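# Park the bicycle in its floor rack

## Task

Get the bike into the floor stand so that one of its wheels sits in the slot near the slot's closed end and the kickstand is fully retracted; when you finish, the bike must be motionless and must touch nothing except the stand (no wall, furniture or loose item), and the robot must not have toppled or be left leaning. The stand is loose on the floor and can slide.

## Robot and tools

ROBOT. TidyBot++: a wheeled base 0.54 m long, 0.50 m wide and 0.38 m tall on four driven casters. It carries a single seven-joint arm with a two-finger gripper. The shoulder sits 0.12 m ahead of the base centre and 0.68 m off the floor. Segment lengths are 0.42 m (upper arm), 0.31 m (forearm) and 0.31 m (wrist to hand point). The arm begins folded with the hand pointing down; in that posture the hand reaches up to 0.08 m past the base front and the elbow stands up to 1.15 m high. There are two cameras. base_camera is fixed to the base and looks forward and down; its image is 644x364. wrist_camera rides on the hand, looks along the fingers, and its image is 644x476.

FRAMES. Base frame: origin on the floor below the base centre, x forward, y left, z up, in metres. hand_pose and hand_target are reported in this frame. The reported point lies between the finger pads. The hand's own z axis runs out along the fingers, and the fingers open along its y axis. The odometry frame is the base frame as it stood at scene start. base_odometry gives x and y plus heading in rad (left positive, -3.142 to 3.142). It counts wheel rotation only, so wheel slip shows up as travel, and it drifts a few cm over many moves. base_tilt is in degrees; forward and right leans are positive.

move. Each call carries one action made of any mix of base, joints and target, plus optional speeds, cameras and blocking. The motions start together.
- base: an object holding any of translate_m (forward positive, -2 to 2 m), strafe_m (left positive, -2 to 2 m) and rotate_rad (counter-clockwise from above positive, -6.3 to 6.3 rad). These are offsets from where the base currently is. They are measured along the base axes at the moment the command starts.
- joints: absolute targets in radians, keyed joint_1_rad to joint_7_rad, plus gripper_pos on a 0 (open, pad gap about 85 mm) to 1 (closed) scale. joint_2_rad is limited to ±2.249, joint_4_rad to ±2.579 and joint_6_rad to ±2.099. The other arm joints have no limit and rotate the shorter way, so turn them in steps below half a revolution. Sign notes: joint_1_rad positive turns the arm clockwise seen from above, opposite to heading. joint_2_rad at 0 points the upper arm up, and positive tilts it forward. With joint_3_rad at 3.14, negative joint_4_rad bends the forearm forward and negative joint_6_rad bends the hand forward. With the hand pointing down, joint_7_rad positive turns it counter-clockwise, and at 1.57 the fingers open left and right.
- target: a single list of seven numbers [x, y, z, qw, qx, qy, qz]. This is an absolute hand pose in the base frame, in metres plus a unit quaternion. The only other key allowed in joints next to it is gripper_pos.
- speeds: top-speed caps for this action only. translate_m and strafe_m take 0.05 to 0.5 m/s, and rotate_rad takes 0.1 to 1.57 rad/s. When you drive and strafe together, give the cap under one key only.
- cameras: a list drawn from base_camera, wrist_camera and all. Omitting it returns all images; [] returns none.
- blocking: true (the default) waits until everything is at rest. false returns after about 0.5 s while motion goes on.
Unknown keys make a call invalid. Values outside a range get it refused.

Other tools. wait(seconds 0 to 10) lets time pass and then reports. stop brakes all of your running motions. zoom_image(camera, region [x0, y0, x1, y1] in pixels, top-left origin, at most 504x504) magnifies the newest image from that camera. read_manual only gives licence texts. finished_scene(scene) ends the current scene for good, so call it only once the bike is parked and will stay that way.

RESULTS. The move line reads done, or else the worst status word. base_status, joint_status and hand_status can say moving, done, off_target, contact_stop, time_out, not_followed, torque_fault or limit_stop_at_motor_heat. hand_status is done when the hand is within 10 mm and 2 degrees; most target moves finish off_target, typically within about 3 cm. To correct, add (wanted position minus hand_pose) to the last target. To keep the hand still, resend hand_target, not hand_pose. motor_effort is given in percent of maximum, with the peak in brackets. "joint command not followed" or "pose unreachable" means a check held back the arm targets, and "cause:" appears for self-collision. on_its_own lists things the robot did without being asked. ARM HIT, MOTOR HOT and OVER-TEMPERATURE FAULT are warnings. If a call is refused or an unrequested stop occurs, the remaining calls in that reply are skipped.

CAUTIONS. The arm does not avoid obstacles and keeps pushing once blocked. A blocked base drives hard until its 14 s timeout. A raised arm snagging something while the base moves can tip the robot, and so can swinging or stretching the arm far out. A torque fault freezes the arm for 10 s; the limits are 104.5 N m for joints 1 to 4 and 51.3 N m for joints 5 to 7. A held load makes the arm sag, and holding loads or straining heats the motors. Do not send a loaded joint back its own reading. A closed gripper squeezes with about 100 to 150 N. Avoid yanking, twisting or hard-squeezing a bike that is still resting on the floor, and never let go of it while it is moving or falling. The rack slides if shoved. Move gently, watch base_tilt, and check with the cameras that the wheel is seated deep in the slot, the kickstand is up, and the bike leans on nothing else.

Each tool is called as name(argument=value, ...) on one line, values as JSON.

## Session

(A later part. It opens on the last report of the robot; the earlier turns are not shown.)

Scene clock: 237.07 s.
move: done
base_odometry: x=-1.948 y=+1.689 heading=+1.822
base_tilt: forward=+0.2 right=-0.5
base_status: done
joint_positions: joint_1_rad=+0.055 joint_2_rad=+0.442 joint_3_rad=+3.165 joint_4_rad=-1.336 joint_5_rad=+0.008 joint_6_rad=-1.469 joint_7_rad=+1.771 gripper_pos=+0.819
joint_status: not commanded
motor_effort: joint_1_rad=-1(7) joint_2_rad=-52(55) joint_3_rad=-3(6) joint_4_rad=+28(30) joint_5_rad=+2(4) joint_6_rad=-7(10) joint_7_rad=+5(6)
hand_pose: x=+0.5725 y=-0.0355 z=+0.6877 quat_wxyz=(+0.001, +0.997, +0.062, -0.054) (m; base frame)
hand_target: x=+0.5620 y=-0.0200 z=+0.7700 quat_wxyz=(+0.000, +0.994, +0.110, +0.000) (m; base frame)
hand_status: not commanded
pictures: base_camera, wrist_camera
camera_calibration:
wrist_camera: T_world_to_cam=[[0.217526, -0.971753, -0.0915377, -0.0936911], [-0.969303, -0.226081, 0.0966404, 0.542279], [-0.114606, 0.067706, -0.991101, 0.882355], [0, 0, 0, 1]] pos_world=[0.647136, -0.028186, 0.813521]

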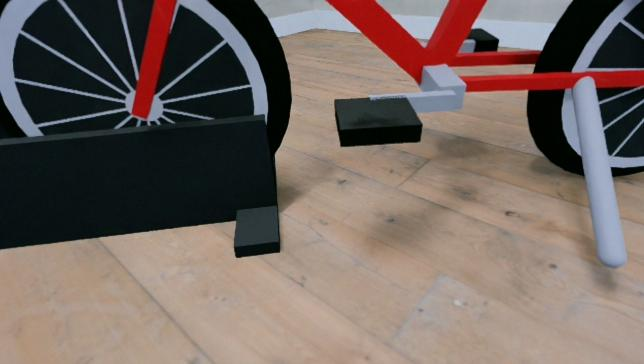

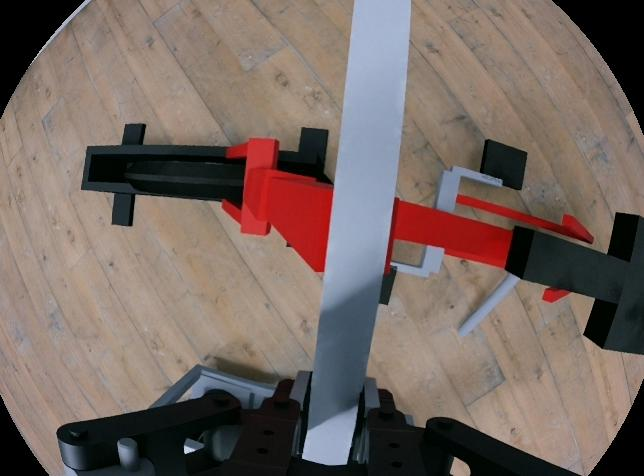

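move(base={"translate_m": -0.018, "strafe_m": 0.085}, speeds={"strafe_m": 0.08})

zoom_image(camera="wrist_camera", region=[0, 100, 300, 320])

Scene clock: 239.10 s.
move: done
base_odometry: x=-2.026 y=+1.650 heading=+1.822
base_tilt: forward=+0.3 right=-0.5
base_status: done
joint_positions: joint_1_rad=+0.061 joint_2_rad=+0.444 joint_3_rad=+3.167 joint_4_rad=-1.335 joint_5_rad=+0.009 joint_6_rad=-1.472 joint_7_rad=+1.772 gripper_pos=+0.819
joint_status: not commanded
motor_effort: joint_1_rad=-2(7) joint_2_rad=-54(56) joint_3_rad=-2(7) joint_4_rad=+29(30) joint_5_rad=+1(4) joint_6_rad=-8(10) joint_7_rad=+5(6)
hand_pose: x=+0.5719 y=-0.0396 z=+0.6875 quat_wxyz=(+0.002, +0.997, +0.059, -0.055) (m; base frame)
hand_target: x=+0.5620 y=-0.0200 z=+0.7700 quat_wxyz=(+0.000, +0.994, +0.110, +0.000) (m; base frame)
hand_status: not commanded
pictures: base_camera, wrist_camera
camera_calibration:
wrist_camera: T_world_to_cam=[[0.210264, -0.973523, -0.0896732, -0.094794], [-0.970569, -0.218877, 0.10044, 0.539136], [-0.117408, 0.0659151, -0.990894, 0.883728], [0, 0, 0, 1]] pos_world=[0.646957, -0.0325308, 0.813029]

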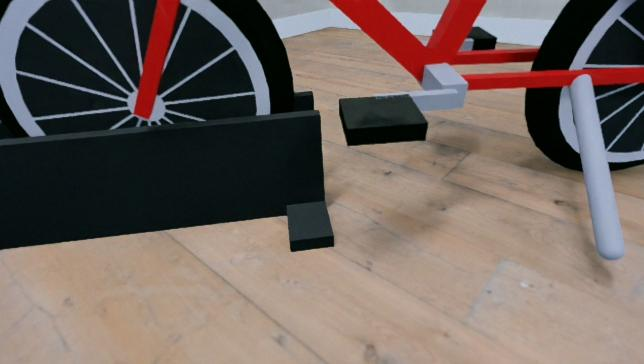

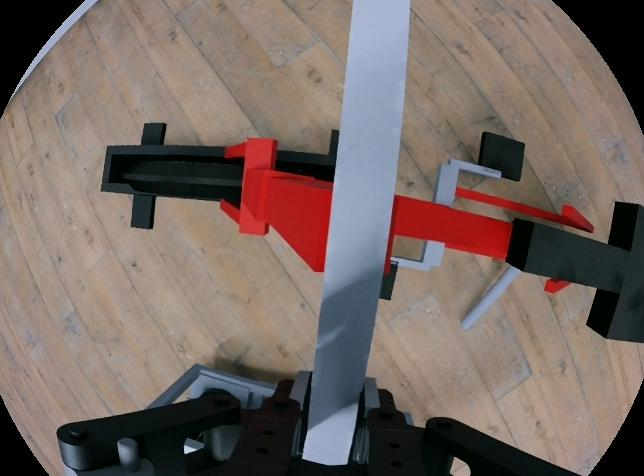

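Scaled by 1.680.

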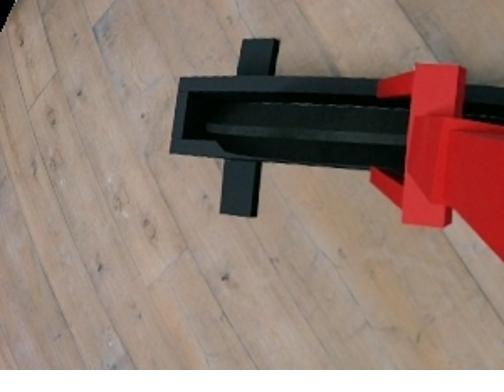

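move(base={"translate_m": -0.007, "strafe_m": 0.03}, speeds={"strafe_m": 0.08}, cameras=[])

move(target=[0.562, -0.035, 0.70, 0.0, 0.998, 0.07, -0.02])

zoom_image(camera="wrist_camera", region=[0, 100, 300, 320])

Scene clock: 240.97 s.
move: done
base_odometry: x=-2.054 y=+1.636 heading=+1.822
base_tilt: forward=+0.2 right=-0.5
base_status: done
joint_positions: joint_1_rad=+0.059 joint_2_rad=+0.445 joint_3_rad=+3.169 joint_4_rad=-1.333 joint_5_rad=+0.005 joint_6_rad=-1.475 joint_7_rad=+1.772 gripper_pos=+0.819
joint_status: not commanded
motor_effort: joint_1_rad=-3(7) joint_2_rad=-52(55) joint_3_rad=-3(7) joint_4_rad=+27(30) joint_5_rad=+0(4) joint_6_rad=-8(10) joint_7_rad=+5(6)
hand_pose: x=+0.5719 y=-0.0377 z=+0.6872 quat_wxyz=(+0.000, +0.997, +0.059, -0.056) (m; base frame)
hand_target: x=+0.5620 y=-0.0200 z=+0.7700 quat_wxyz=(+0.000, +0.994, +0.110, +0.000) (m; base frame)
hand_status: not commanded
pictures: none
No camera images: "cameras" was empty.

Scene clock: 242.03 s.
move: off_target
base_odometry: x=-2.054 y=+1.636 heading=+1.822
base_tilt: forward=+0.2 right=-0.5
base_status: not commanded
joint_positions: joint_1_rad=+0.061 joint_2_rad=+0.413 joint_3_rad=+3.169 joint_4_rad=-1.391 joint_5_rad=+0.005 joint_6_rad=-1.427 joint_7_rad=+1.772 gripper_pos=+0.819
joint_status: not commanded
motor_effort: joint_1_rad=+0(4) joint_2_rad=-35(52) joint_3_rad=-1(4) joint_4_rad=+18(29) joint_5_rad=+4(5) joint_6_rad=-4(9) joint_7_rad=+5(6)
hand_pose: x=+0.5643 y=-0.0383 z=+0.6843 quat_wxyz=(+0.001, +0.997, +0.058, -0.046) (m; base frame)
hand_target: x=+0.5620 y=-0.0350 z=+0.7000 quat_wxyz=(+0.000, +0.997, +0.070, -0.020) (m; base frame)
hand_status: off_target (0.016 m and 3.2 deg from the pose sent, 0.016 m and 4.3 deg at the start)
pictures: base_camera, wrist_camera
camera_calibration:
wrist_camera: T_world_to_cam=[[0.210321, -0.973588, -0.088839, -0.0928362], [-0.972718, -0.217498, 0.0807101, 0.54718], [-0.0979006, 0.0694403, -0.992771, 0.870042], [0, 0, 0, 1]] pos_world=[0.636954, -0.0317899, 0.811342]

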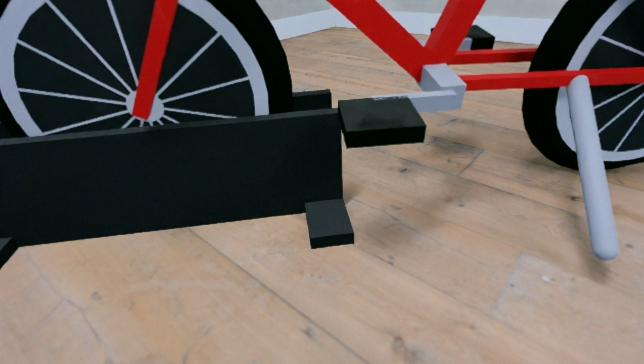

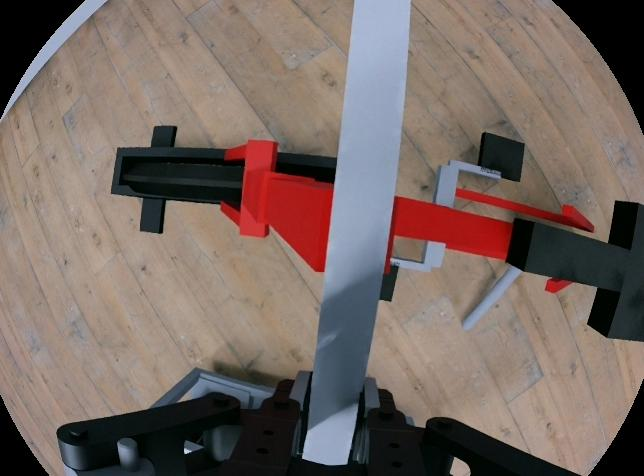

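Scaled by 1.680.

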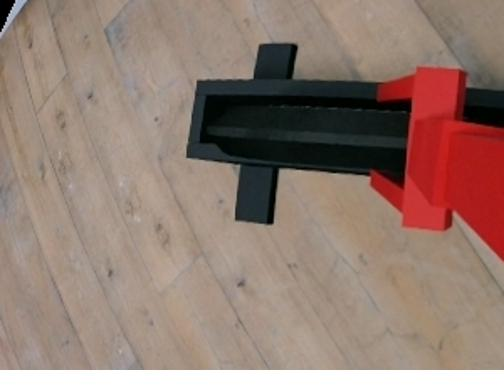

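move(joints={"gripper_pos": 0.5})

Scene clock: 243.70 s.
move: done
base_odometry: x=-2.054 y=+1.636 heading=+1.822
base_tilt: forward=+0.2 right=-0.5
base_status: not commanded
joint_positions: joint_1_rad=+0.061 joint_2_rad=+0.371 joint_3_rad=+3.169 joint_4_rad=-1.394 joint_5_rad=+0.005 joint_6_rad=-1.427 joint_7_rad=+1.773 gripper_pos=+0.500
joint_status: all done
motor_effort: joint_1_rad=+0(1) joint_2_rad=-28(36) joint_3_rad=+0(2) joint_4_rad=+17(19) joint_5_rad=+0(5) joint_6_rad=+0(6) joint_7_rad=+1(5)
hand_pose: x=+0.5630 y=-0.0382 z=+0.7025 quat_wxyz=(+0.003, +0.998, +0.058, -0.026) (m; base frame)
hand_target: x=+0.5620 y=-0.0350 z=+0.7000 quat_wxyz=(+0.000, +0.997, +0.070, -0.020) (m; base frame)
hand_status: not commanded
pictures: base_camera, wrist_camera
camera_calibration:
wrist_camera: T_world_to_cam=[[0.214097, -0.973686, -0.0780868, -0.100481], [-0.975074, -0.217799, 0.0423533, 0.572696], [-0.0582461, 0.0670727, -0.996047, 0.867781], [0, 0, 0, 1]] pos_world=[0.630479, -0.0313087, 0.832248]

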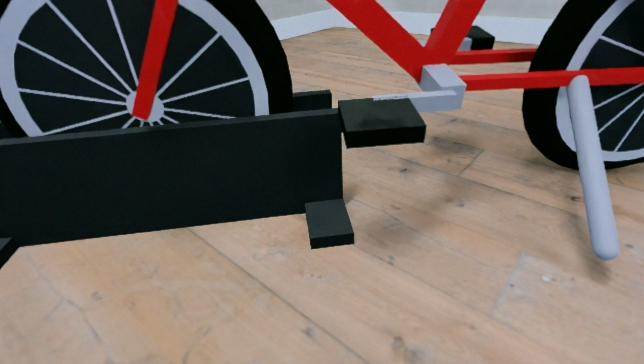

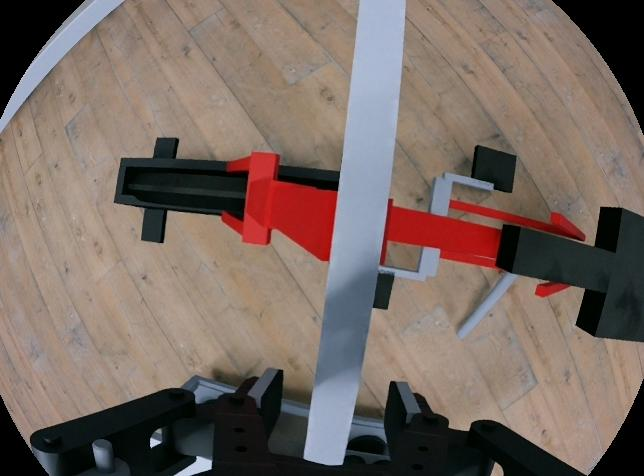

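move(joints={"gripper_pos": 0.0}, cameras=[])

move(target=[0.54, -0.05, 0.82, 0.0, 0.998, 0.07, 0.0])

Scene clock: 248.83 s.
move: done
base_odometry: x=-2.054 y=+1.636 heading=+1.822
base_tilt: forward=+0.2 right=-0.5
base_status: not commanded
joint_positions: joint_1_rad=+0.061 joint_2_rad=+0.371 joint_3_rad=+3.169 joint_4_rad=-1.394 joint_5_rad=+0.005 joint_6_rad=-1.427 joint_7_rad=+1.773 gripper_pos=+0.000
joint_status: all done
motor_effort: joint_1_rad=+0(1) joint_2_rad=-28(29) joint_3_rad=+0(1) joint_4_rad=+17(18) joint_5_rad=+0(1) joint_6_rad=+0(1) joint_7_rad=+1(1)
hand_pose: x=+0.5630 y=-0.0382 z=+0.7025 quat_wxyz=(+0.003, +0.998, +0.058, -0.026) (m; base frame)
hand_target: x=+0.5620 y=-0.0350 z=+0.7000 quat_wxyz=(+0.000, +0.997, +0.070, -0.020) (m; base frame)
hand_status: not commanded
pictures: none
No camera images: "cameras" was empty.

Scene clock: 250.13 s.
move: off_target
base_odometry: x=-2.054 y=+1.636 heading=+1.822
base_tilt: forward=+0.2 right=-0.5
base_status: not commanded
joint_positions: joint_1_rad=+0.081 joint_2_rad=+0.275 joint_3_rad=+3.169 joint_4_rad=-1.171 joint_5_rad=+0.005 joint_6_rad=-1.653 joint_7_rad=+1.777 gripper_pos=+0.000
joint_status: not commanded
motor_effort: joint_1_rad=+1(1) joint_2_rad=-25(31) joint_3_rad=+0(1) joint_4_rad=+18(19) joint_5_rad=+0(2) joint_6_rad=+0(1) joint_7_rad=+1(1)
hand_pose: x=+0.5562 y=-0.0460 z=+0.8146 quat_wxyz=(+0.009, +0.999, +0.049, +0.020) (m; base frame)
hand_target: x=+0.5400 y=-0.0500 z=+0.8200 quat_wxyz=(+0.000, +0.998, +0.070, +0.000) (m; base frame)
hand_status: off_target (0.018 m and 3.4 deg from the pose sent, 0.120 m and 3.3 deg at the start)
pictures: base_camera, wrist_camera
camera_calibration:
wrist_camera: T_world_to_cam=[[0.203361, -0.977688, -0.0526345, -0.112801], [-0.978501, -0.201056, -0.0459513, 0.634278], [0.0343436, 0.0608476, -0.997556, 0.929008], [0, 0, 0, 1]] pos_world=[0.611675, -0.0392871, 0.949947]

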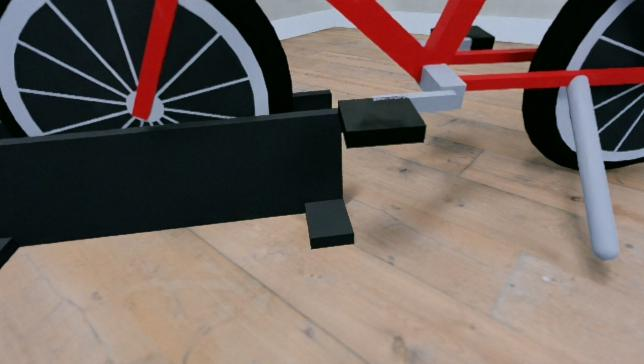

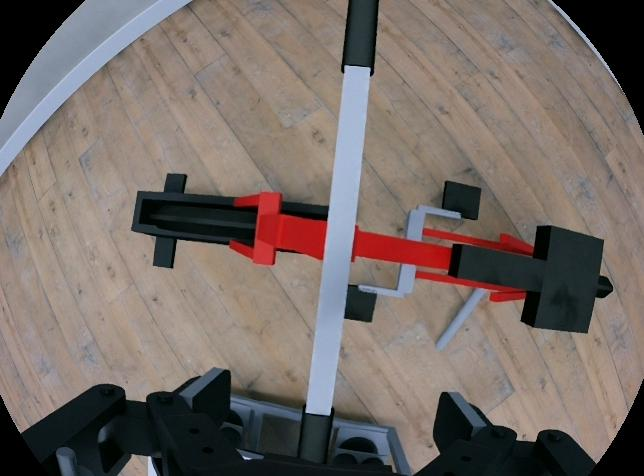

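move(base={"translate_m": -0.35, "strafe_m": -0.30}, joints={"gripper_pos": 1.0})

move(target=[0.55, 0.06, 0.45, 0.153, 0.69, 0.69, -0.153])

Scene clock: 256.60 s.
move: done
base_odometry: x=-1.676 y=+1.371 heading=+1.822
base_tilt: forward=+0.2 right=-0.5
base_status: done
joint_positions: joint_1_rad=+0.093 joint_2_rad=+0.271 joint_3_rad=+3.171 joint_4_rad=-1.171 joint_5_rad=+0.005 joint_6_rad=-1.660 joint_7_rad=+1.777 gripper_pos=+0.999
joint_status: all done
motor_effort: joint_1_rad=+1(3) joint_2_rad=-25(28) joint_3_rad=+0(2) joint_4_rad=+18(19) joint_5_rad=+0(2) joint_6_rad=+0(2) joint_7_rad=+1(1)
hand_pose: x=+0.5529 y=-0.0521 z=+0.8164 quat_wxyz=(+0.009, +0.999, +0.042, +0.018) (m; base frame)
hand_target: x=+0.5400 y=-0.0500 z=+0.8200 quat_wxyz=(+0.000, +0.998, +0.070, +0.000) (m; base frame)
hand_status: not commanded
pictures: base_camera, wrist_camera
camera_calibration:
wrist_camera: T_world_to_cam=[[0.188412, -0.980665, -0.0528941, -0.109738], [-0.981547, -0.186244, -0.043335, 0.630147], [0.0326458, 0.0600829, -0.997659, 0.932261], [0, 0, 0, 1]] pos_world=[0.608761, -0.0462679, 0.951582]

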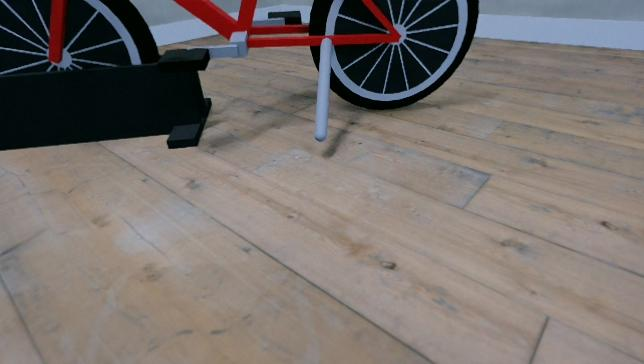

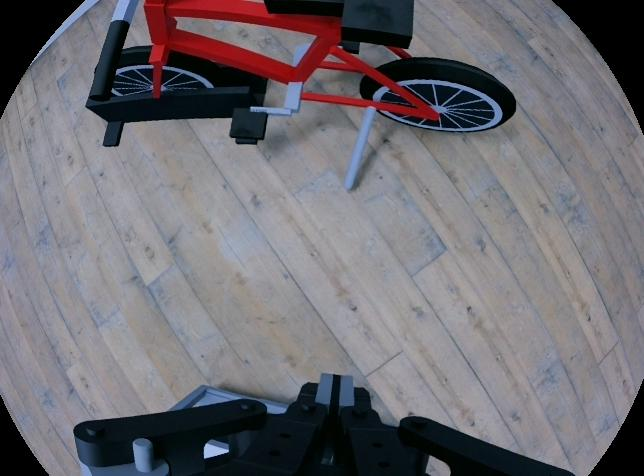

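Scene clock: 258.77 s.
move: off_target
base_odometry: x=-1.676 y=+1.371 heading=+1.822
base_tilt: forward=+0.2 right=-0.5
base_status: not commanded
joint_positions: joint_1_rad=-0.341 joint_2_rad=+0.758 joint_3_rad=+3.059 joint_4_rad=-1.737 joint_5_rad=+0.564 joint_6_rad=-0.972 joint_7_rad=+2.197 gripper_pos=+0.999
joint_status: not commanded
motor_effort: joint_1_rad=+0(3) joint_2_rad=-33(38) joint_3_rad=+0(1) joint_4_rad=+9(18) joint_5_rad=+2(4) joint_6_rad=-4(4) joint_7_rad=+1(1)
hand_pose: x=+0.5450 y=+0.0463 z=+0.4595 quat_wxyz=(+0.157, +0.734, +0.639, -0.168) (m; base frame)
hand_target: x=+0.5500 y=+0.0600 z=+0.4500 quat_wxyz=(+0.153, +0.690, +0.690, -0.153) (m; base frame)
hand_status: off_target (0.017 m and 7.9 deg from the pose sent, 0.383 m and 88.4 deg at the start)
pictures: base_camera, wrist_camera
camera_calibration:
wrist_camera: T_world_to_cam=[[0.992165, -0.0750396, -0.0998865, -0.488967], [-0.0239349, -0.898881, 0.437539, -0.0845637], [-0.122619, -0.431721, -0.893634, 0.630196], [0, 0, 0, 1]] pos_world=[0.560386, 0.159364, 0.551324]

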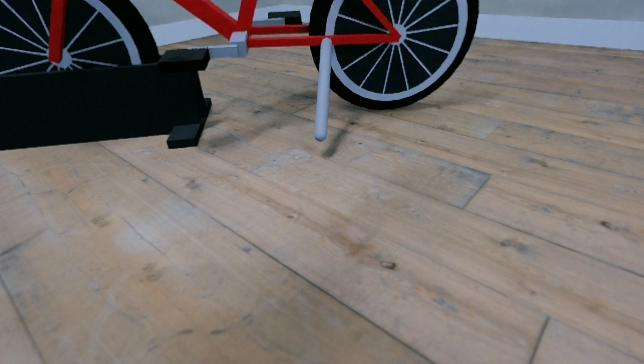

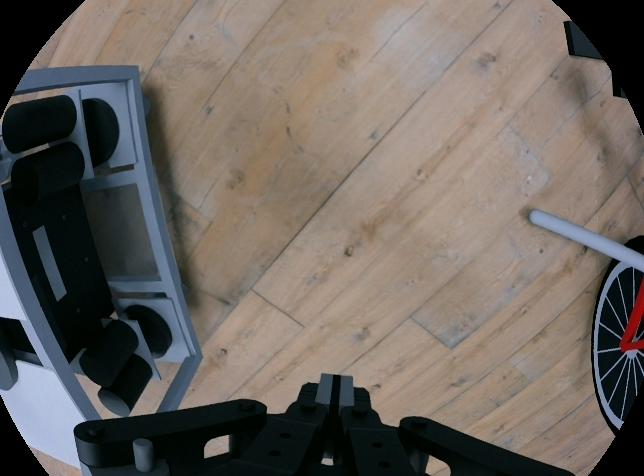

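move(target=[0.60, 0.08, 0.16, 0.153, 0.69, 0.69, -0.153])

Scene clock: 262.27 s.
move: off_target
base_odometry: x=-1.676 y=+1.371 heading=+1.822
base_tilt: forward=+0.2 right=-0.5
base_status: not commanded
joint_positions: joint_1_rad=-0.425 joint_2_rad=+1.438 joint_3_rad=+3.163 joint_4_rad=-1.372 joint_5_rad=+0.578 joint_6_rad=-0.696 joint_7_rad=+2.198 gripper_pos=+0.999
joint_status: not commanded
motor_effort: joint_1_rad=+0(1) joint_2_rad=-39(42) joint_3_rad=+2(2) joint_4_rad=+4(10) joint_5_rad=+2(3) joint_6_rad=-4(4) joint_7_rad=+1(1)
hand_pose: x=+0.5678 y=+0.0716 z=+0.1620 quat_wxyz=(+0.131, +0.691, +0.685, -0.191) (m; base frame)
hand_target: x=+0.6000 y=+0.0800 z=+0.1600 quat_wxyz=(+0.153, +0.690, +0.690, -0.153) (m; base frame)
hand_status: off_target (0.033 m and 5.1 deg from the pose sent, 0.306 m and 7.9 deg at the start)
pictures: base_camera, wrist_camera
camera_calibration:
wrist_camera: T_world_to_cam=[[0.980507, 0.0308698, -0.194043, -0.525088], [0.112154, -0.898818, 0.42373, -0.00612047], [-0.161329, -0.437233, -0.88476, 0.398974], [0, 0, 0, 1]] pos_world=[0.579905, 0.185153, 0.2537]

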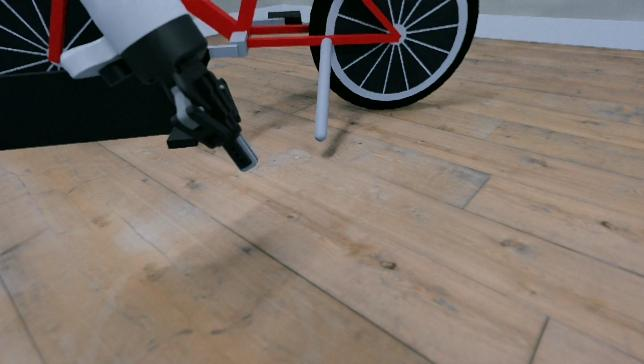

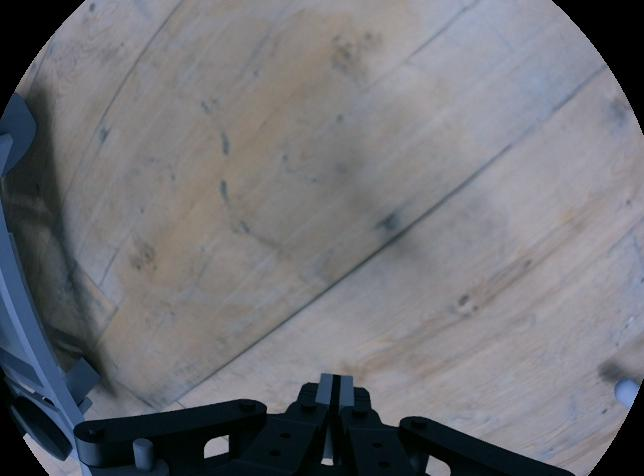

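move(target=[0.60, 0.08, 0.095, 0.153, 0.69, 0.69, -0.153])

move(base={"translate_m": 0.33}, speeds={"translate_m": 0.2})

Scene clock: 264.53 s.
move: off_target
base_odometry: x=-1.676 y=+1.371 heading=+1.822
base_tilt: forward=+0.2 right=-0.5
base_status: not commanded
joint_positions: joint_1_rad=-0.435 joint_2_rad=+1.597 joint_3_rad=+3.182 joint_4_rad=-1.230 joint_5_rad=+0.578 joint_6_rad=-0.675 joint_7_rad=+2.198 gripper_pos=+0.999
joint_status: not commanded
motor_effort: joint_1_rad=+0(1) joint_2_rad=-38(42) joint_3_rad=+2(2) joint_4_rad=+5(6) joint_5_rad=+1(3) joint_6_rad=-3(5) joint_7_rad=+1(1)
hand_pose: x=+0.5706 y=+0.0683 z=+0.0946 quat_wxyz=(+0.137, +0.685, +0.690, -0.191) (m; base frame)
hand_target: x=+0.6000 y=+0.0800 z=+0.0950 quat_wxyz=(+0.153, +0.690, +0.690, -0.153) (m; base frame)
hand_status: off_target (0.032 m and 4.7 deg from the pose sent, 0.075 m and 5.1 deg at the start)
pictures: base_camera, wrist_camera
camera_calibration:
wrist_camera: T_world_to_cam=[[0.980748, 0.0467351, -0.189605, -0.542449], [0.125897, -0.893542, 0.430967, 0.0102512], [-0.149278, -0.44654, -0.882223, 0.331931], [0, 0, 0, 1]] pos_world=[0.580265, 0.182732, 0.185568]

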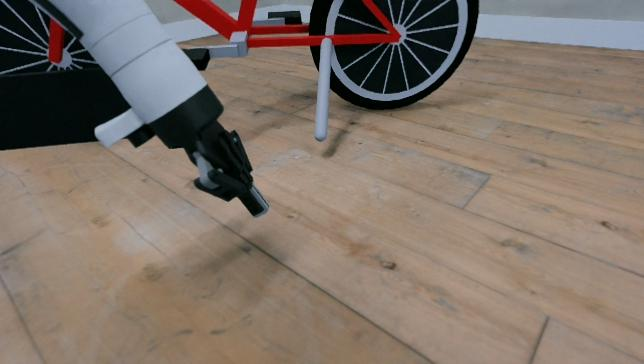

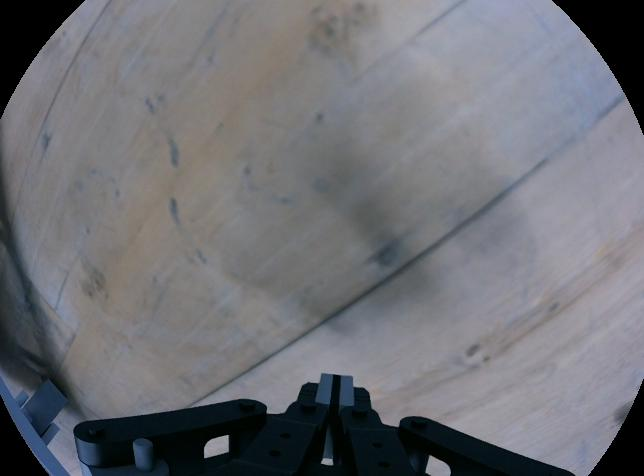

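Scene clock: 266.93 s.
move: done
base_odometry: x=-1.758 y=+1.691 heading=+1.822
base_tilt: forward=+0.2 right=-0.5
base_status: done
joint_positions: joint_1_rad=-0.471 joint_2_rad=+1.652 joint_3_rad=+3.179 joint_4_rad=-1.264 joint_5_rad=+0.578 joint_6_rad=-0.675 joint_7_rad=+2.198 gripper_pos=+0.999
joint_status: not commanded
motor_effort: joint_1_rad=+4(8) joint_2_rad=-49(49) joint_3_rad=+7(10) joint_4_rad=+10(19) joint_5_rad=+3(4) joint_6_rad=-3(4) joint_7_rad=-1(4)
hand_pose: x=+0.5197 y=+0.0618 z=+0.0718 quat_wxyz=(+0.124, +0.662, +0.703, -0.229) (m; base frame)
hand_target: x=+0.6000 y=+0.0800 z=+0.0950 quat_wxyz=(+0.153, +0.690, +0.690, -0.153) (m; base frame)
hand_status: not commanded
pictures: base_camera, wrist_camera
camera_calibration:
wrist_camera: T_world_to_cam=[[0.959734, 0.071984, -0.27153, -0.481376], [0.192813, -0.871759, 0.450399, -0.0168892], [-0.204288, -0.484618, -0.850537, 0.329934], [0, 0, 0, 1]] pos_world=[0.53265, 0.17982, 0.157519]

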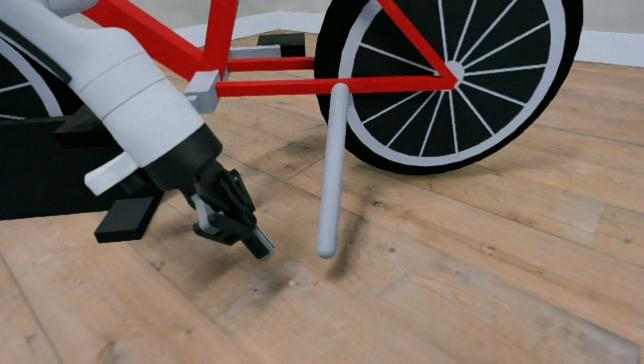

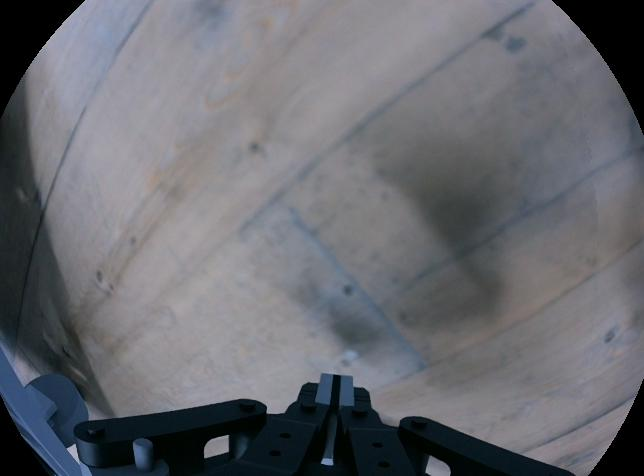

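move(base={"translate_m": -0.25}, speeds={"translate_m": 0.25})

move(target=[0.60, 0.05, 0.12, 0, 0.707, 0.707, 0])

Scene clock: 269.43 s.
move: done
base_odometry: x=-1.696 y=+1.449 heading=+1.822
base_tilt: forward=+0.2 right=-0.5
base_status: done
joint_positions: joint_1_rad=-0.451 joint_2_rad=+1.590 joint_3_rad=+3.192 joint_4_rad=-1.220 joint_5_rad=+0.578 joint_6_rad=-0.670 joint_7_rad=+2.198 gripper_pos=+0.999
joint_status: not commanded
motor_effort: joint_1_rad=-1(4) joint_2_rad=-39(46) joint_3_rad=+2(6) joint_4_rad=+4(9) joint_5_rad=+2(3) joint_6_rad=-4(4) joint_7_rad=+1(1)
hand_pose: x=+0.5816 y=+0.0758 z=+0.0984 quat_wxyz=(+0.145, +0.681, +0.695, -0.181) (m; base frame)
hand_target: x=+0.6000 y=+0.0800 z=+0.0950 quat_wxyz=(+0.153, +0.690, +0.690, -0.153) (m; base frame)
hand_status: not commanded
pictures: base_camera, wrist_camera
camera_calibration:
wrist_camera: T_world_to_cam=[[0.983604, 0.0652757, -0.168115, -0.558079], [0.133065, -0.891891, 0.432231, 0.00951816], [-0.121726, -0.447514, -0.885954, 0.324681], [0, 0, 0, 1]] pos_world=[0.587184, 0.190217, 0.189717]

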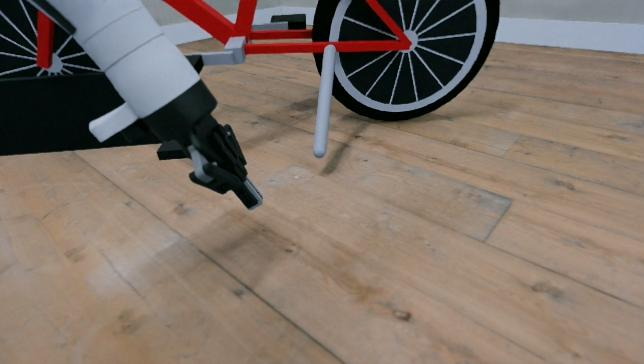

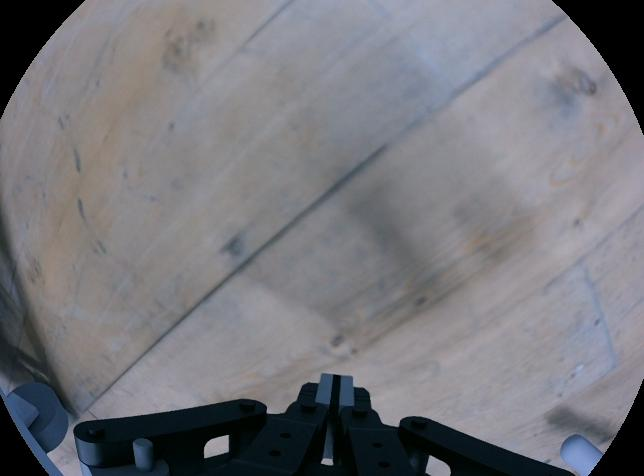

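Scene clock: 271.37 s.
move: off_target
base_odometry: x=-1.696 y=+1.449 heading=+1.822
base_tilt: forward=+0.2 right=-0.5
base_status: not commanded
joint_positions: joint_1_rad=+0.000 joint_2_rad=+1.469 joint_3_rad=+2.999 joint_4_rad=-1.464 joint_5_rad=+0.642 joint_6_rad=-0.323 joint_7_rad=+2.393 gripper_pos=+0.999
joint_status: not commanded
motor_effort: joint_1_rad=+1(3) joint_2_rad=-38(40) joint_3_rad=-3(3) joint_4_rad=+3(5) joint_5_rad=+1(3) joint_6_rad=+0(4) joint_7_rad=+1(1)
hand_pose: x=+0.5863 y=+0.0300 z=+0.1115 quat_wxyz=(+0.002, +0.744, +0.667, -0.036) (m; base frame)
hand_target: x=+0.6000 y=+0.0500 z=+0.1200 quat_wxyz=(+0.000, +0.707, +0.707, +0.000) (m; base frame)
hand_status: off_target (0.026 m and 7.4 deg from the pose sent, 0.038 m and 26.9 deg at the start)
pictures: base_camera, wrist_camera
camera_calibration:
wrist_camera: T_world_to_cam=[[0.991919, -0.00958826, -0.126509, -0.564801], [-0.00445252, -0.999157, 0.0408164, 0.089834], [-0.126794, -0.0399233, -0.991125, 0.318748], [0, 0, 0, 1]] pos_world=[0.601052, 0.0970682, 0.2408]

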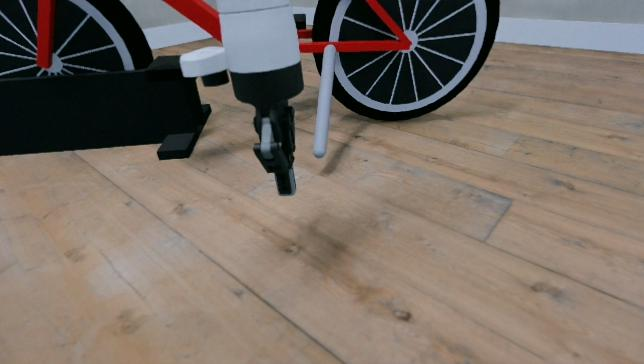

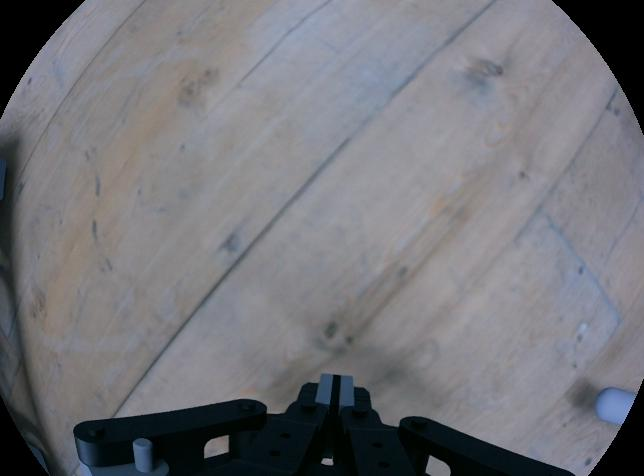

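move(base={"translate_m": 0.24}, speeds={"translate_m": 0.2})

Scene clock: 274.10 s.
move: done
base_odometry: x=-1.755 y=+1.681 heading=+1.821
base_tilt: forward=+0.2 right=-0.6
base_status: done
joint_positions: joint_1_rad=+0.000 joint_2_rad=+1.464 joint_3_rad=+2.996 joint_4_rad=-1.473 joint_5_rad=+0.643 joint_6_rad=-0.316 joint_7_rad=+2.394 gripper_pos=+0.999
joint_status: not commanded
motor_effort: joint_1_rad=+0(2) joint_2_rad=-38(39) joint_3_rad=-3(4) joint_4_rad=+4(5) joint_5_rad=+0(2) joint_6_rad=-1(3) joint_7_rad=+1(1)
hand_pose: x=+0.5852 y=+0.0326 z=+0.1131 quat_wxyz=(+0.000, +0.743, +0.669, -0.033) (m; base frame)
hand_target: x=+0.6000 y=+0.0500 z=+0.1200 quat_wxyz=(+0.000, +0.707, +0.707, +0.000) (m; base frame)
hand_status: not commanded
pictures: base_camera, wrist_camera
camera_calibration:
wrist_camera: T_world_to_cam=[[0.992092, -0.00578503, -0.12538, -0.56383], [-0.00147181, -0.999405, 0.0344666, 0.0913943], [-0.125505, -0.0340095, -0.99151, 0.319484], [0, 0, 0, 1]] pos_world=[0.599602, 0.0989436, 0.242928]

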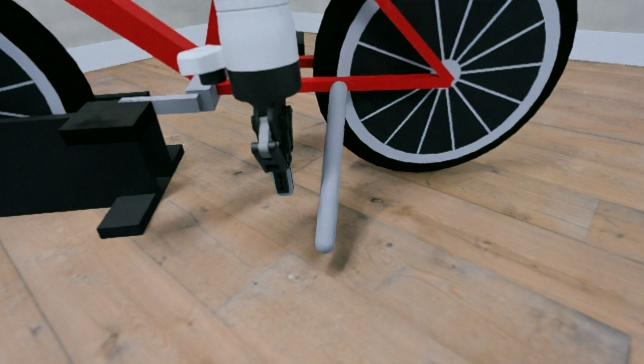

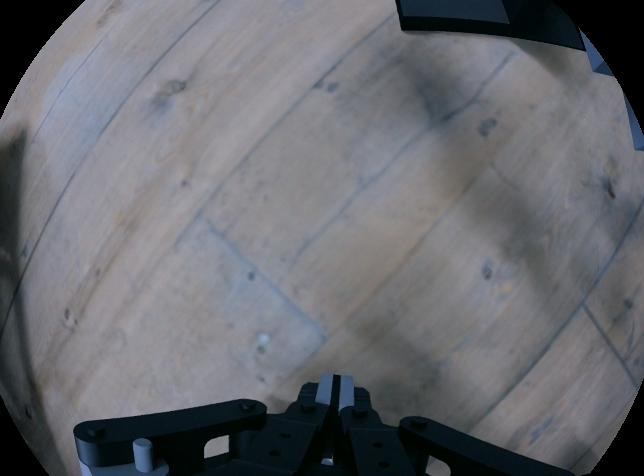

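move(base={"strafe_m": -0.12}, speeds={"strafe_m": 0.08})

Scene clock: 276.80 s.
move: done
base_odometry: x=-1.639 y=+1.711 heading=+1.822
base_tilt: forward=+0.2 right=-0.5
base_status: done
joint_positions: joint_1_rad=-0.002 joint_2_rad=+1.465 joint_3_rad=+2.948 joint_4_rad=-1.477 joint_5_rad=+0.643 joint_6_rad=-0.287 joint_7_rad=+2.395 gripper_pos=+0.999
joint_status: not commanded
motor_effort: joint_1_rad=+1(10) joint_2_rad=-39(42) joint_3_rad=-1(7) joint_4_rad=+7(7) joint_5_rad=+1(4) joint_6_rad=-3(5) joint_7_rad=+1(1)
hand_pose: x=+0.5891 y=+0.0684 z=+0.1154 quat_wxyz=(-0.018, +0.740, +0.672, -0.004) (m; base frame)
hand_target: x=+0.6000 y=+0.0500 z=+0.1200 quat_wxyz=(+0.000, +0.707, +0.707, +0.000) (m; base frame)
hand_status: not commanded
pictures: base_camera, wrist_camera
camera_calibration:
wrist_camera: T_world_to_cam=[[0.994255, 0.00990378, -0.10658, -0.571716], [0.00664302, -0.9995, -0.0309061, 0.129871], [-0.106833, 0.0300205, -0.993824, 0.308304], [0, 0, 0, 1]] pos_world=[0.600505, 0.126213, 0.24948]

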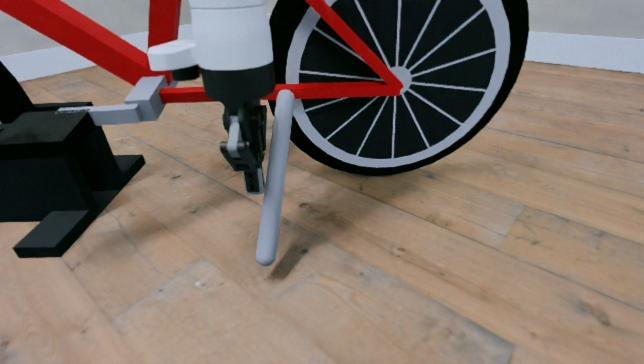

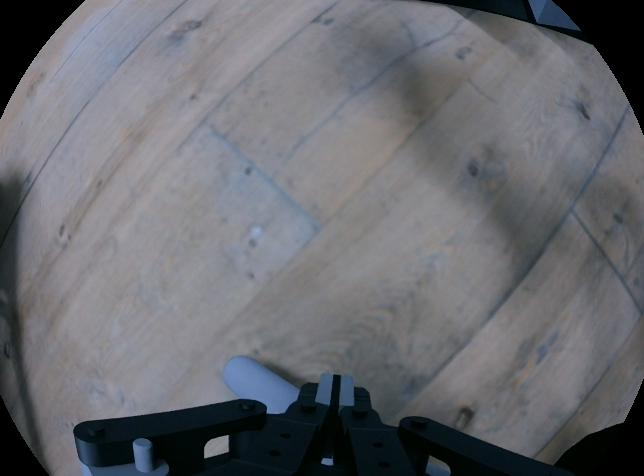

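move(base={"strafe_m": 0.06, "translate_m": -0.045}, cameras=[])

move(target=[0.60, 0.05, 0.10, 0, 0.707, 0.707, 0])

move(base={"strafe_m": -0.09}, speeds={"strafe_m": 0.08})

Scene clock: 279.77 s.
move: done
base_odometry: x=-1.686 y=+1.653 heading=+1.822
base_tilt: forward=+0.2 right=-0.5
base_status: done
joint_positions: joint_1_rad=+0.002 joint_2_rad=+1.462 joint_3_rad=+2.966 joint_4_rad=-1.479 joint_5_rad=+0.646 joint_6_rad=-0.287 joint_7_rad=+2.395 gripper_pos=+0.999
joint_status: not commanded
motor_effort: joint_1_rad=+0(4) joint_2_rad=-38(41) joint_3_rad=-4(5) joint_4_rad=+3(6) joint_5_rad=+0(1) joint_6_rad=+0(2) joint_7_rad=+1(1)
hand_pose: x=+0.5901 y=+0.0560 z=+0.1152 quat_wxyz=(-0.011, +0.741, +0.671, -0.010) (m; base frame)
hand_target: x=+0.6000 y=+0.0500 z=+0.1200 quat_wxyz=(+0.000, +0.707, +0.707, +0.000) (m; base frame)
hand_status: not commanded
pictures: none
No camera images: "cameras" was empty.

Scene clock: 280.53 s.
move: off_target
base_odometry: x=-1.686 y=+1.653 heading=+1.822
base_tilt: forward=+0.2 right=-0.5
base_status: not commanded
joint_positions: joint_1_rad=+0.002 joint_2_rad=+1.494 joint_3_rad=+2.966 joint_4_rad=-1.457 joint_5_rad=+0.646 joint_6_rad=-0.287 joint_7_rad=+2.395 gripper_pos=+0.999
joint_status: not commanded
motor_effort: joint_1_rad=+1(1) joint_2_rad=-39(40) joint_3_rad=-3(4) joint_4_rad=+3(5) joint_5_rad=+1(2) joint_6_rad=+0(1) joint_7_rad=+1(1)
hand_pose: x=+0.5849 y=+0.0560 z=+0.1012 quat_wxyz=(-0.015, +0.742, +0.670, -0.013) (m; base frame)
hand_target: x=+0.6000 y=+0.0500 z=+0.1000 quat_wxyz=(+0.000, +0.707, +0.707, +0.000) (m; base frame)
hand_status: off_target (0.016 m and 6.3 deg from the pose sent, 0.019 m and 5.9 deg at the start)
pictures: base_camera, wrist_camera
camera_calibration:
wrist_camera: T_world_to_cam=[[0.99325, 0.00245016, -0.115966, -0.567014], [0.000897489, -0.999909, -0.0134393, 0.118657], [-0.115988, 0.0132445, -0.993162, 0.300389], [0, 0, 0, 1]] pos_world=[0.597922, 0.116057, 0.234175]

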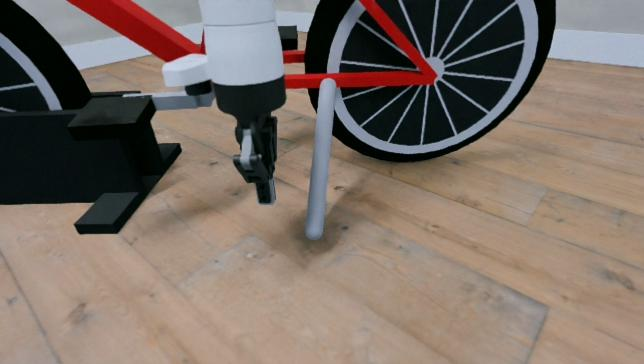

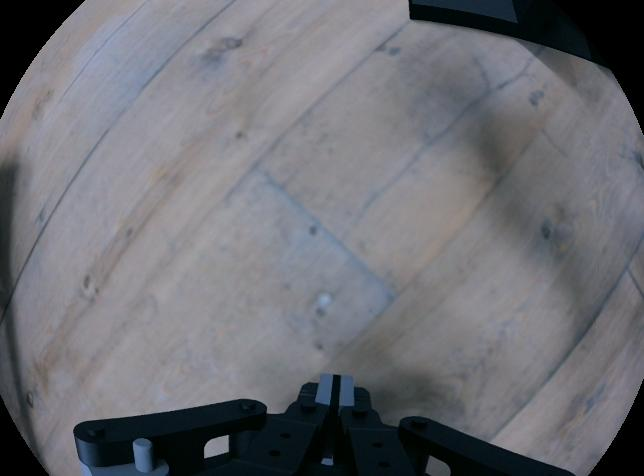

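Scene clock: 282.13 s.
move: done
base_odometry: x=-1.598 y=+1.675 heading=+1.821
base_tilt: forward=+0.2 right=-0.5
base_status: done
joint_positions: joint_1_rad=+0.004 joint_2_rad=+1.494 joint_3_rad=+2.967 joint_4_rad=-1.457 joint_5_rad=+0.646 joint_6_rad=-0.287 joint_7_rad=+2.395 gripper_pos=+0.999
joint_status: not commanded
motor_effort: joint_1_rad=+0(3) joint_2_rad=-39(39) joint_3_rad=-4(5) joint_4_rad=+3(4) joint_5_rad=+1(2) joint_6_rad=+0(1) joint_7_rad=+1(1)
hand_pose: x=+0.5850 y=+0.0546 z=+0.1012 quat_wxyz=(-0.014, +0.743, +0.669, -0.014) (m; base frame)
hand_target: x=+0.6000 y=+0.0500 z=+0.1000 quat_wxyz=(+0.000, +0.707, +0.707, +0.000) (m; base frame)
hand_status: not commanded
pictures: base_camera, wrist_camera
camera_calibration:
wrist_camera: T_world_to_cam=[[0.993254, 0.00065211, -0.11596, -0.567022], [-0.000794877, -0.999922, -0.0124317, 0.118146], [-0.115959, 0.01244, -0.993176, 0.300379], [0, 0, 0, 1]] pos_world=[0.598122, 0.11477, 0.234047]

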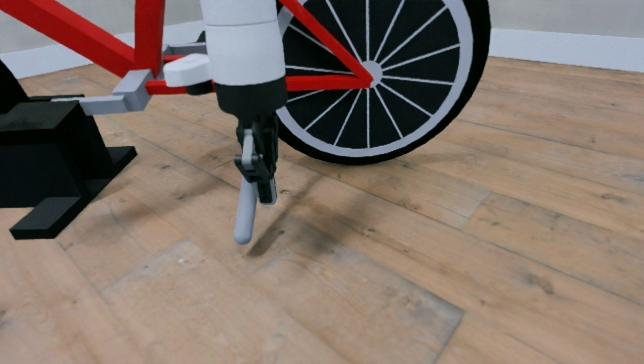

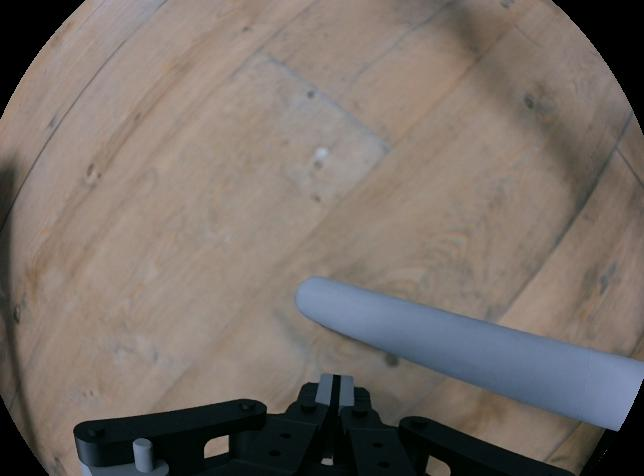

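move(target=[0.60, 0.05, 0.17, 0, 0.707, 0.707, 0], cameras=[])

move(base={"strafe_m": 0.10, "translate_m": 0.025}, cameras=[])

move(target=[0.60, 0.05, 0.082, 0, 0.707, 0.707, 0])

Scene clock: 285.30 s.
move: off_target
base_odometry: x=-1.598 y=+1.675 heading=+1.821
base_tilt: forward=+0.2 right=-0.5
base_status: not commanded
joint_positions: joint_1_rad=+0.009 joint_2_rad=+1.342 joint_3_rad=+2.967 joint_4_rad=-1.551 joint_5_rad=+0.646 joint_6_rad=-0.287 joint_7_rad=+2.405 gripper_pos=+0.999
joint_status: not commanded
motor_effort: joint_1_rad=+1(1) joint_2_rad=-39(40) joint_3_rad=-3(4) joint_4_rad=+6(6) joint_5_rad=+0(2) joint_6_rad=+0(1) joint_7_rad=+1(1)
hand_pose: x=+0.6111 y=+0.0515 z=+0.1682 quat_wxyz=(+0.007, +0.736, +0.677, +0.007) (m; base frame)
hand_target: x=+0.6000 y=+0.0500 z=+0.1700 quat_wxyz=(+0.000, +0.707, +0.707, +0.000) (m; base frame)
hand_status: off_target (0.011 m and 4.9 deg from the pose sent, 0.071 m and 6.4 deg at the start)
pictures: none
No camera images: "cameras" was empty.

Scene clock: 286.57 s.
move: done
base_odometry: x=-1.702 y=+1.674 heading=+1.821
base_tilt: forward=+0.2 right=-0.5
base_status: done
joint_positions: joint_1_rad=+0.019 joint_2_rad=+1.357 joint_3_rad=+2.966 joint_4_rad=-1.573 joint_5_rad=+0.646 joint_6_rad=-0.287 joint_7_rad=+2.405 gripper_pos=+0.999
joint_status: not commanded
motor_effort: joint_1_rad=+0(4) joint_2_rad=-41(43) joint_3_rad=-3(6) joint_4_rad=+9(9) joint_5_rad=+1(2) joint_6_rad=-1(1) joint_7_rad=+1(1)
hand_pose: x=+0.5905 y=+0.0468 z=+0.1594 quat_wxyz=(-0.005, +0.738, +0.675, -0.006) (m; base frame)
hand_target: x=+0.6000 y=+0.0500 z=+0.1700 quat_wxyz=(+0.000, +0.707, +0.707, +0.000) (m; base frame)
hand_status: not commanded
pictures: none
No camera images: "cameras" was empty.

Scene clock: 288.03 s.
move: off_target
base_odometry: x=-1.702 y=+1.674 heading=+1.821
base_tilt: forward=+0.2 right=-0.5
base_status: not commanded
joint_positions: joint_1_rad=+0.010 joint_2_rad=+1.543 joint_3_rad=+2.967 joint_4_rad=-1.427 joint_5_rad=+0.646 joint_6_rad=-0.286 joint_7_rad=+2.405 gripper_pos=+0.999
joint_status: not commanded
motor_effort: joint_1_rad=+1(2) joint_2_rad=-37(41) joint_3_rad=-4(4) joint_4_rad=+3(8) joint_5_rad=+1(1) joint_6_rad=-2(2) joint_7_rad=+1(1)
hand_pose: x=+0.5753 y=+0.0516 z=+0.0800 quat_wxyz=(-0.021, +0.743, +0.669, -0.020) (m; base frame)
hand_target: x=+0.6000 y=+0.0500 z=+0.0820 quat_wxyz=(+0.000, +0.707, +0.707, +0.000) (m; base frame)
hand_status: off_target (0.025 m and 6.9 deg from the pose sent, 0.078 m and 5.2 deg at the start)
pictures: base_camera, wrist_camera
camera_calibration:
wrist_camera: T_world_to_cam=[[0.99091, -0.000780247, -0.134525, -0.556897], [-0.0026153, -0.999906, -0.0134649, 0.116009], [-0.134502, 0.0136943, -0.990819, 0.288709], [0, 0, 0, 1]] pos_world=[0.59097, 0.11161, 0.212704]

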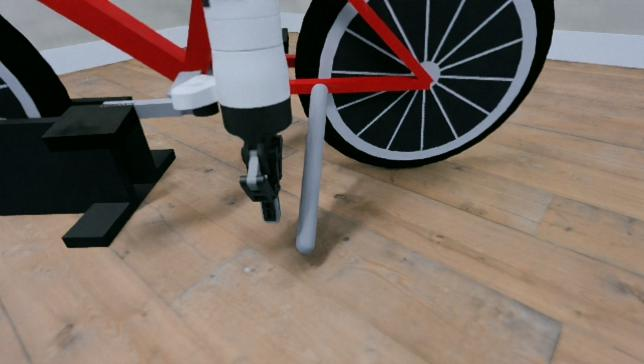

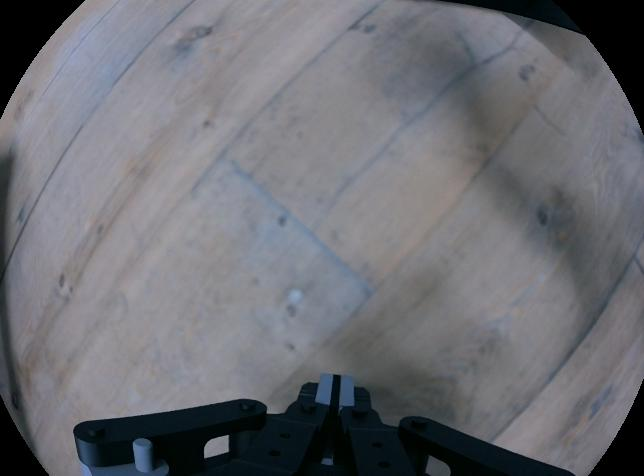

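move(base={"strafe_m": -0.14}, speeds={"strafe_m": 0.08})

Scene clock: 290.63 s.
move: done
base_odometry: x=-1.566 y=+1.709 heading=+1.821
base_tilt: forward=+0.2 right=-0.5
base_status: done
joint_positions: joint_1_rad=-0.012 joint_2_rad=+1.544 joint_3_rad=+2.962 joint_4_rad=-1.427 joint_5_rad=+0.646 joint_6_rad=-0.276 joint_7_rad=+2.405 gripper_pos=+0.999
joint_status: not commanded
motor_effort: joint_1_rad=+3(7) joint_2_rad=-39(41) joint_3_rad=-1(5) joint_4_rad=+4(8) joint_5_rad=+1(3) joint_6_rad=-2(4) joint_7_rad=+1(1)
hand_pose: x=+0.5760 y=+0.0670 z=+0.0798 quat_wxyz=(-0.022, +0.735, +0.677, -0.014) (m; base frame)
hand_target: x=+0.6000 y=+0.0500 z=+0.0820 quat_wxyz=(+0.000, +0.707, +0.707, +0.000) (m; base frame)
hand_status: not commanded
pictures: base_camera, wrist_camera
camera_calibration:
wrist_camera: T_world_to_cam=[[0.991639, 0.0228929, -0.127, -0.560202], [0.0199209, -0.999498, -0.0246229, 0.119216], [-0.1275, 0.021887, -0.991597, 0.283842], [0, 0, 0, 1]] pos_world=[0.589333, 0.125768, 0.213246]

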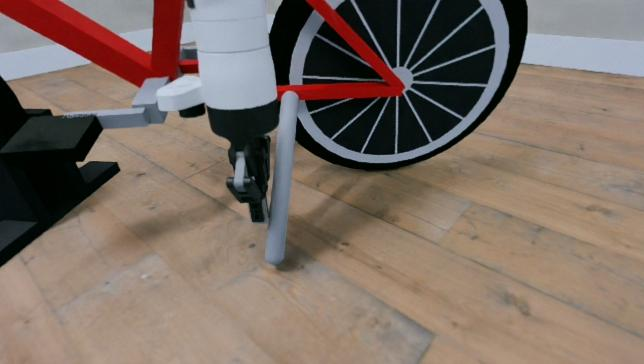

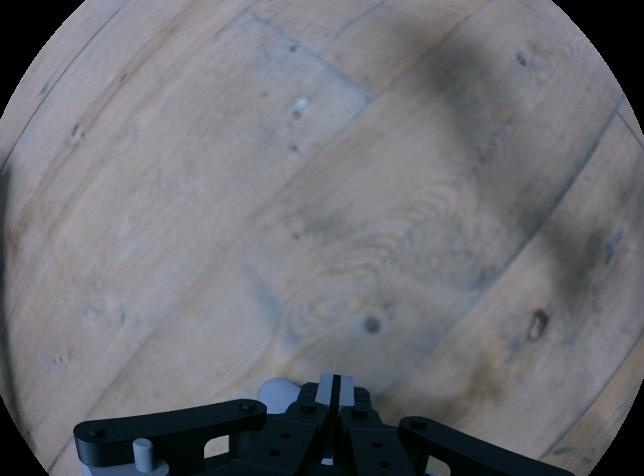

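zoom_image(camera="base_camera", region=[180, 60, 430, 280])

Scaled by 2.016.

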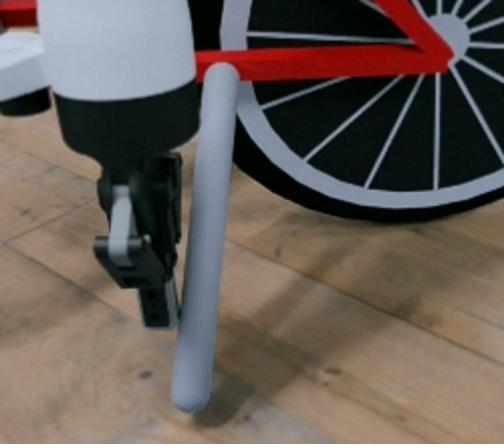

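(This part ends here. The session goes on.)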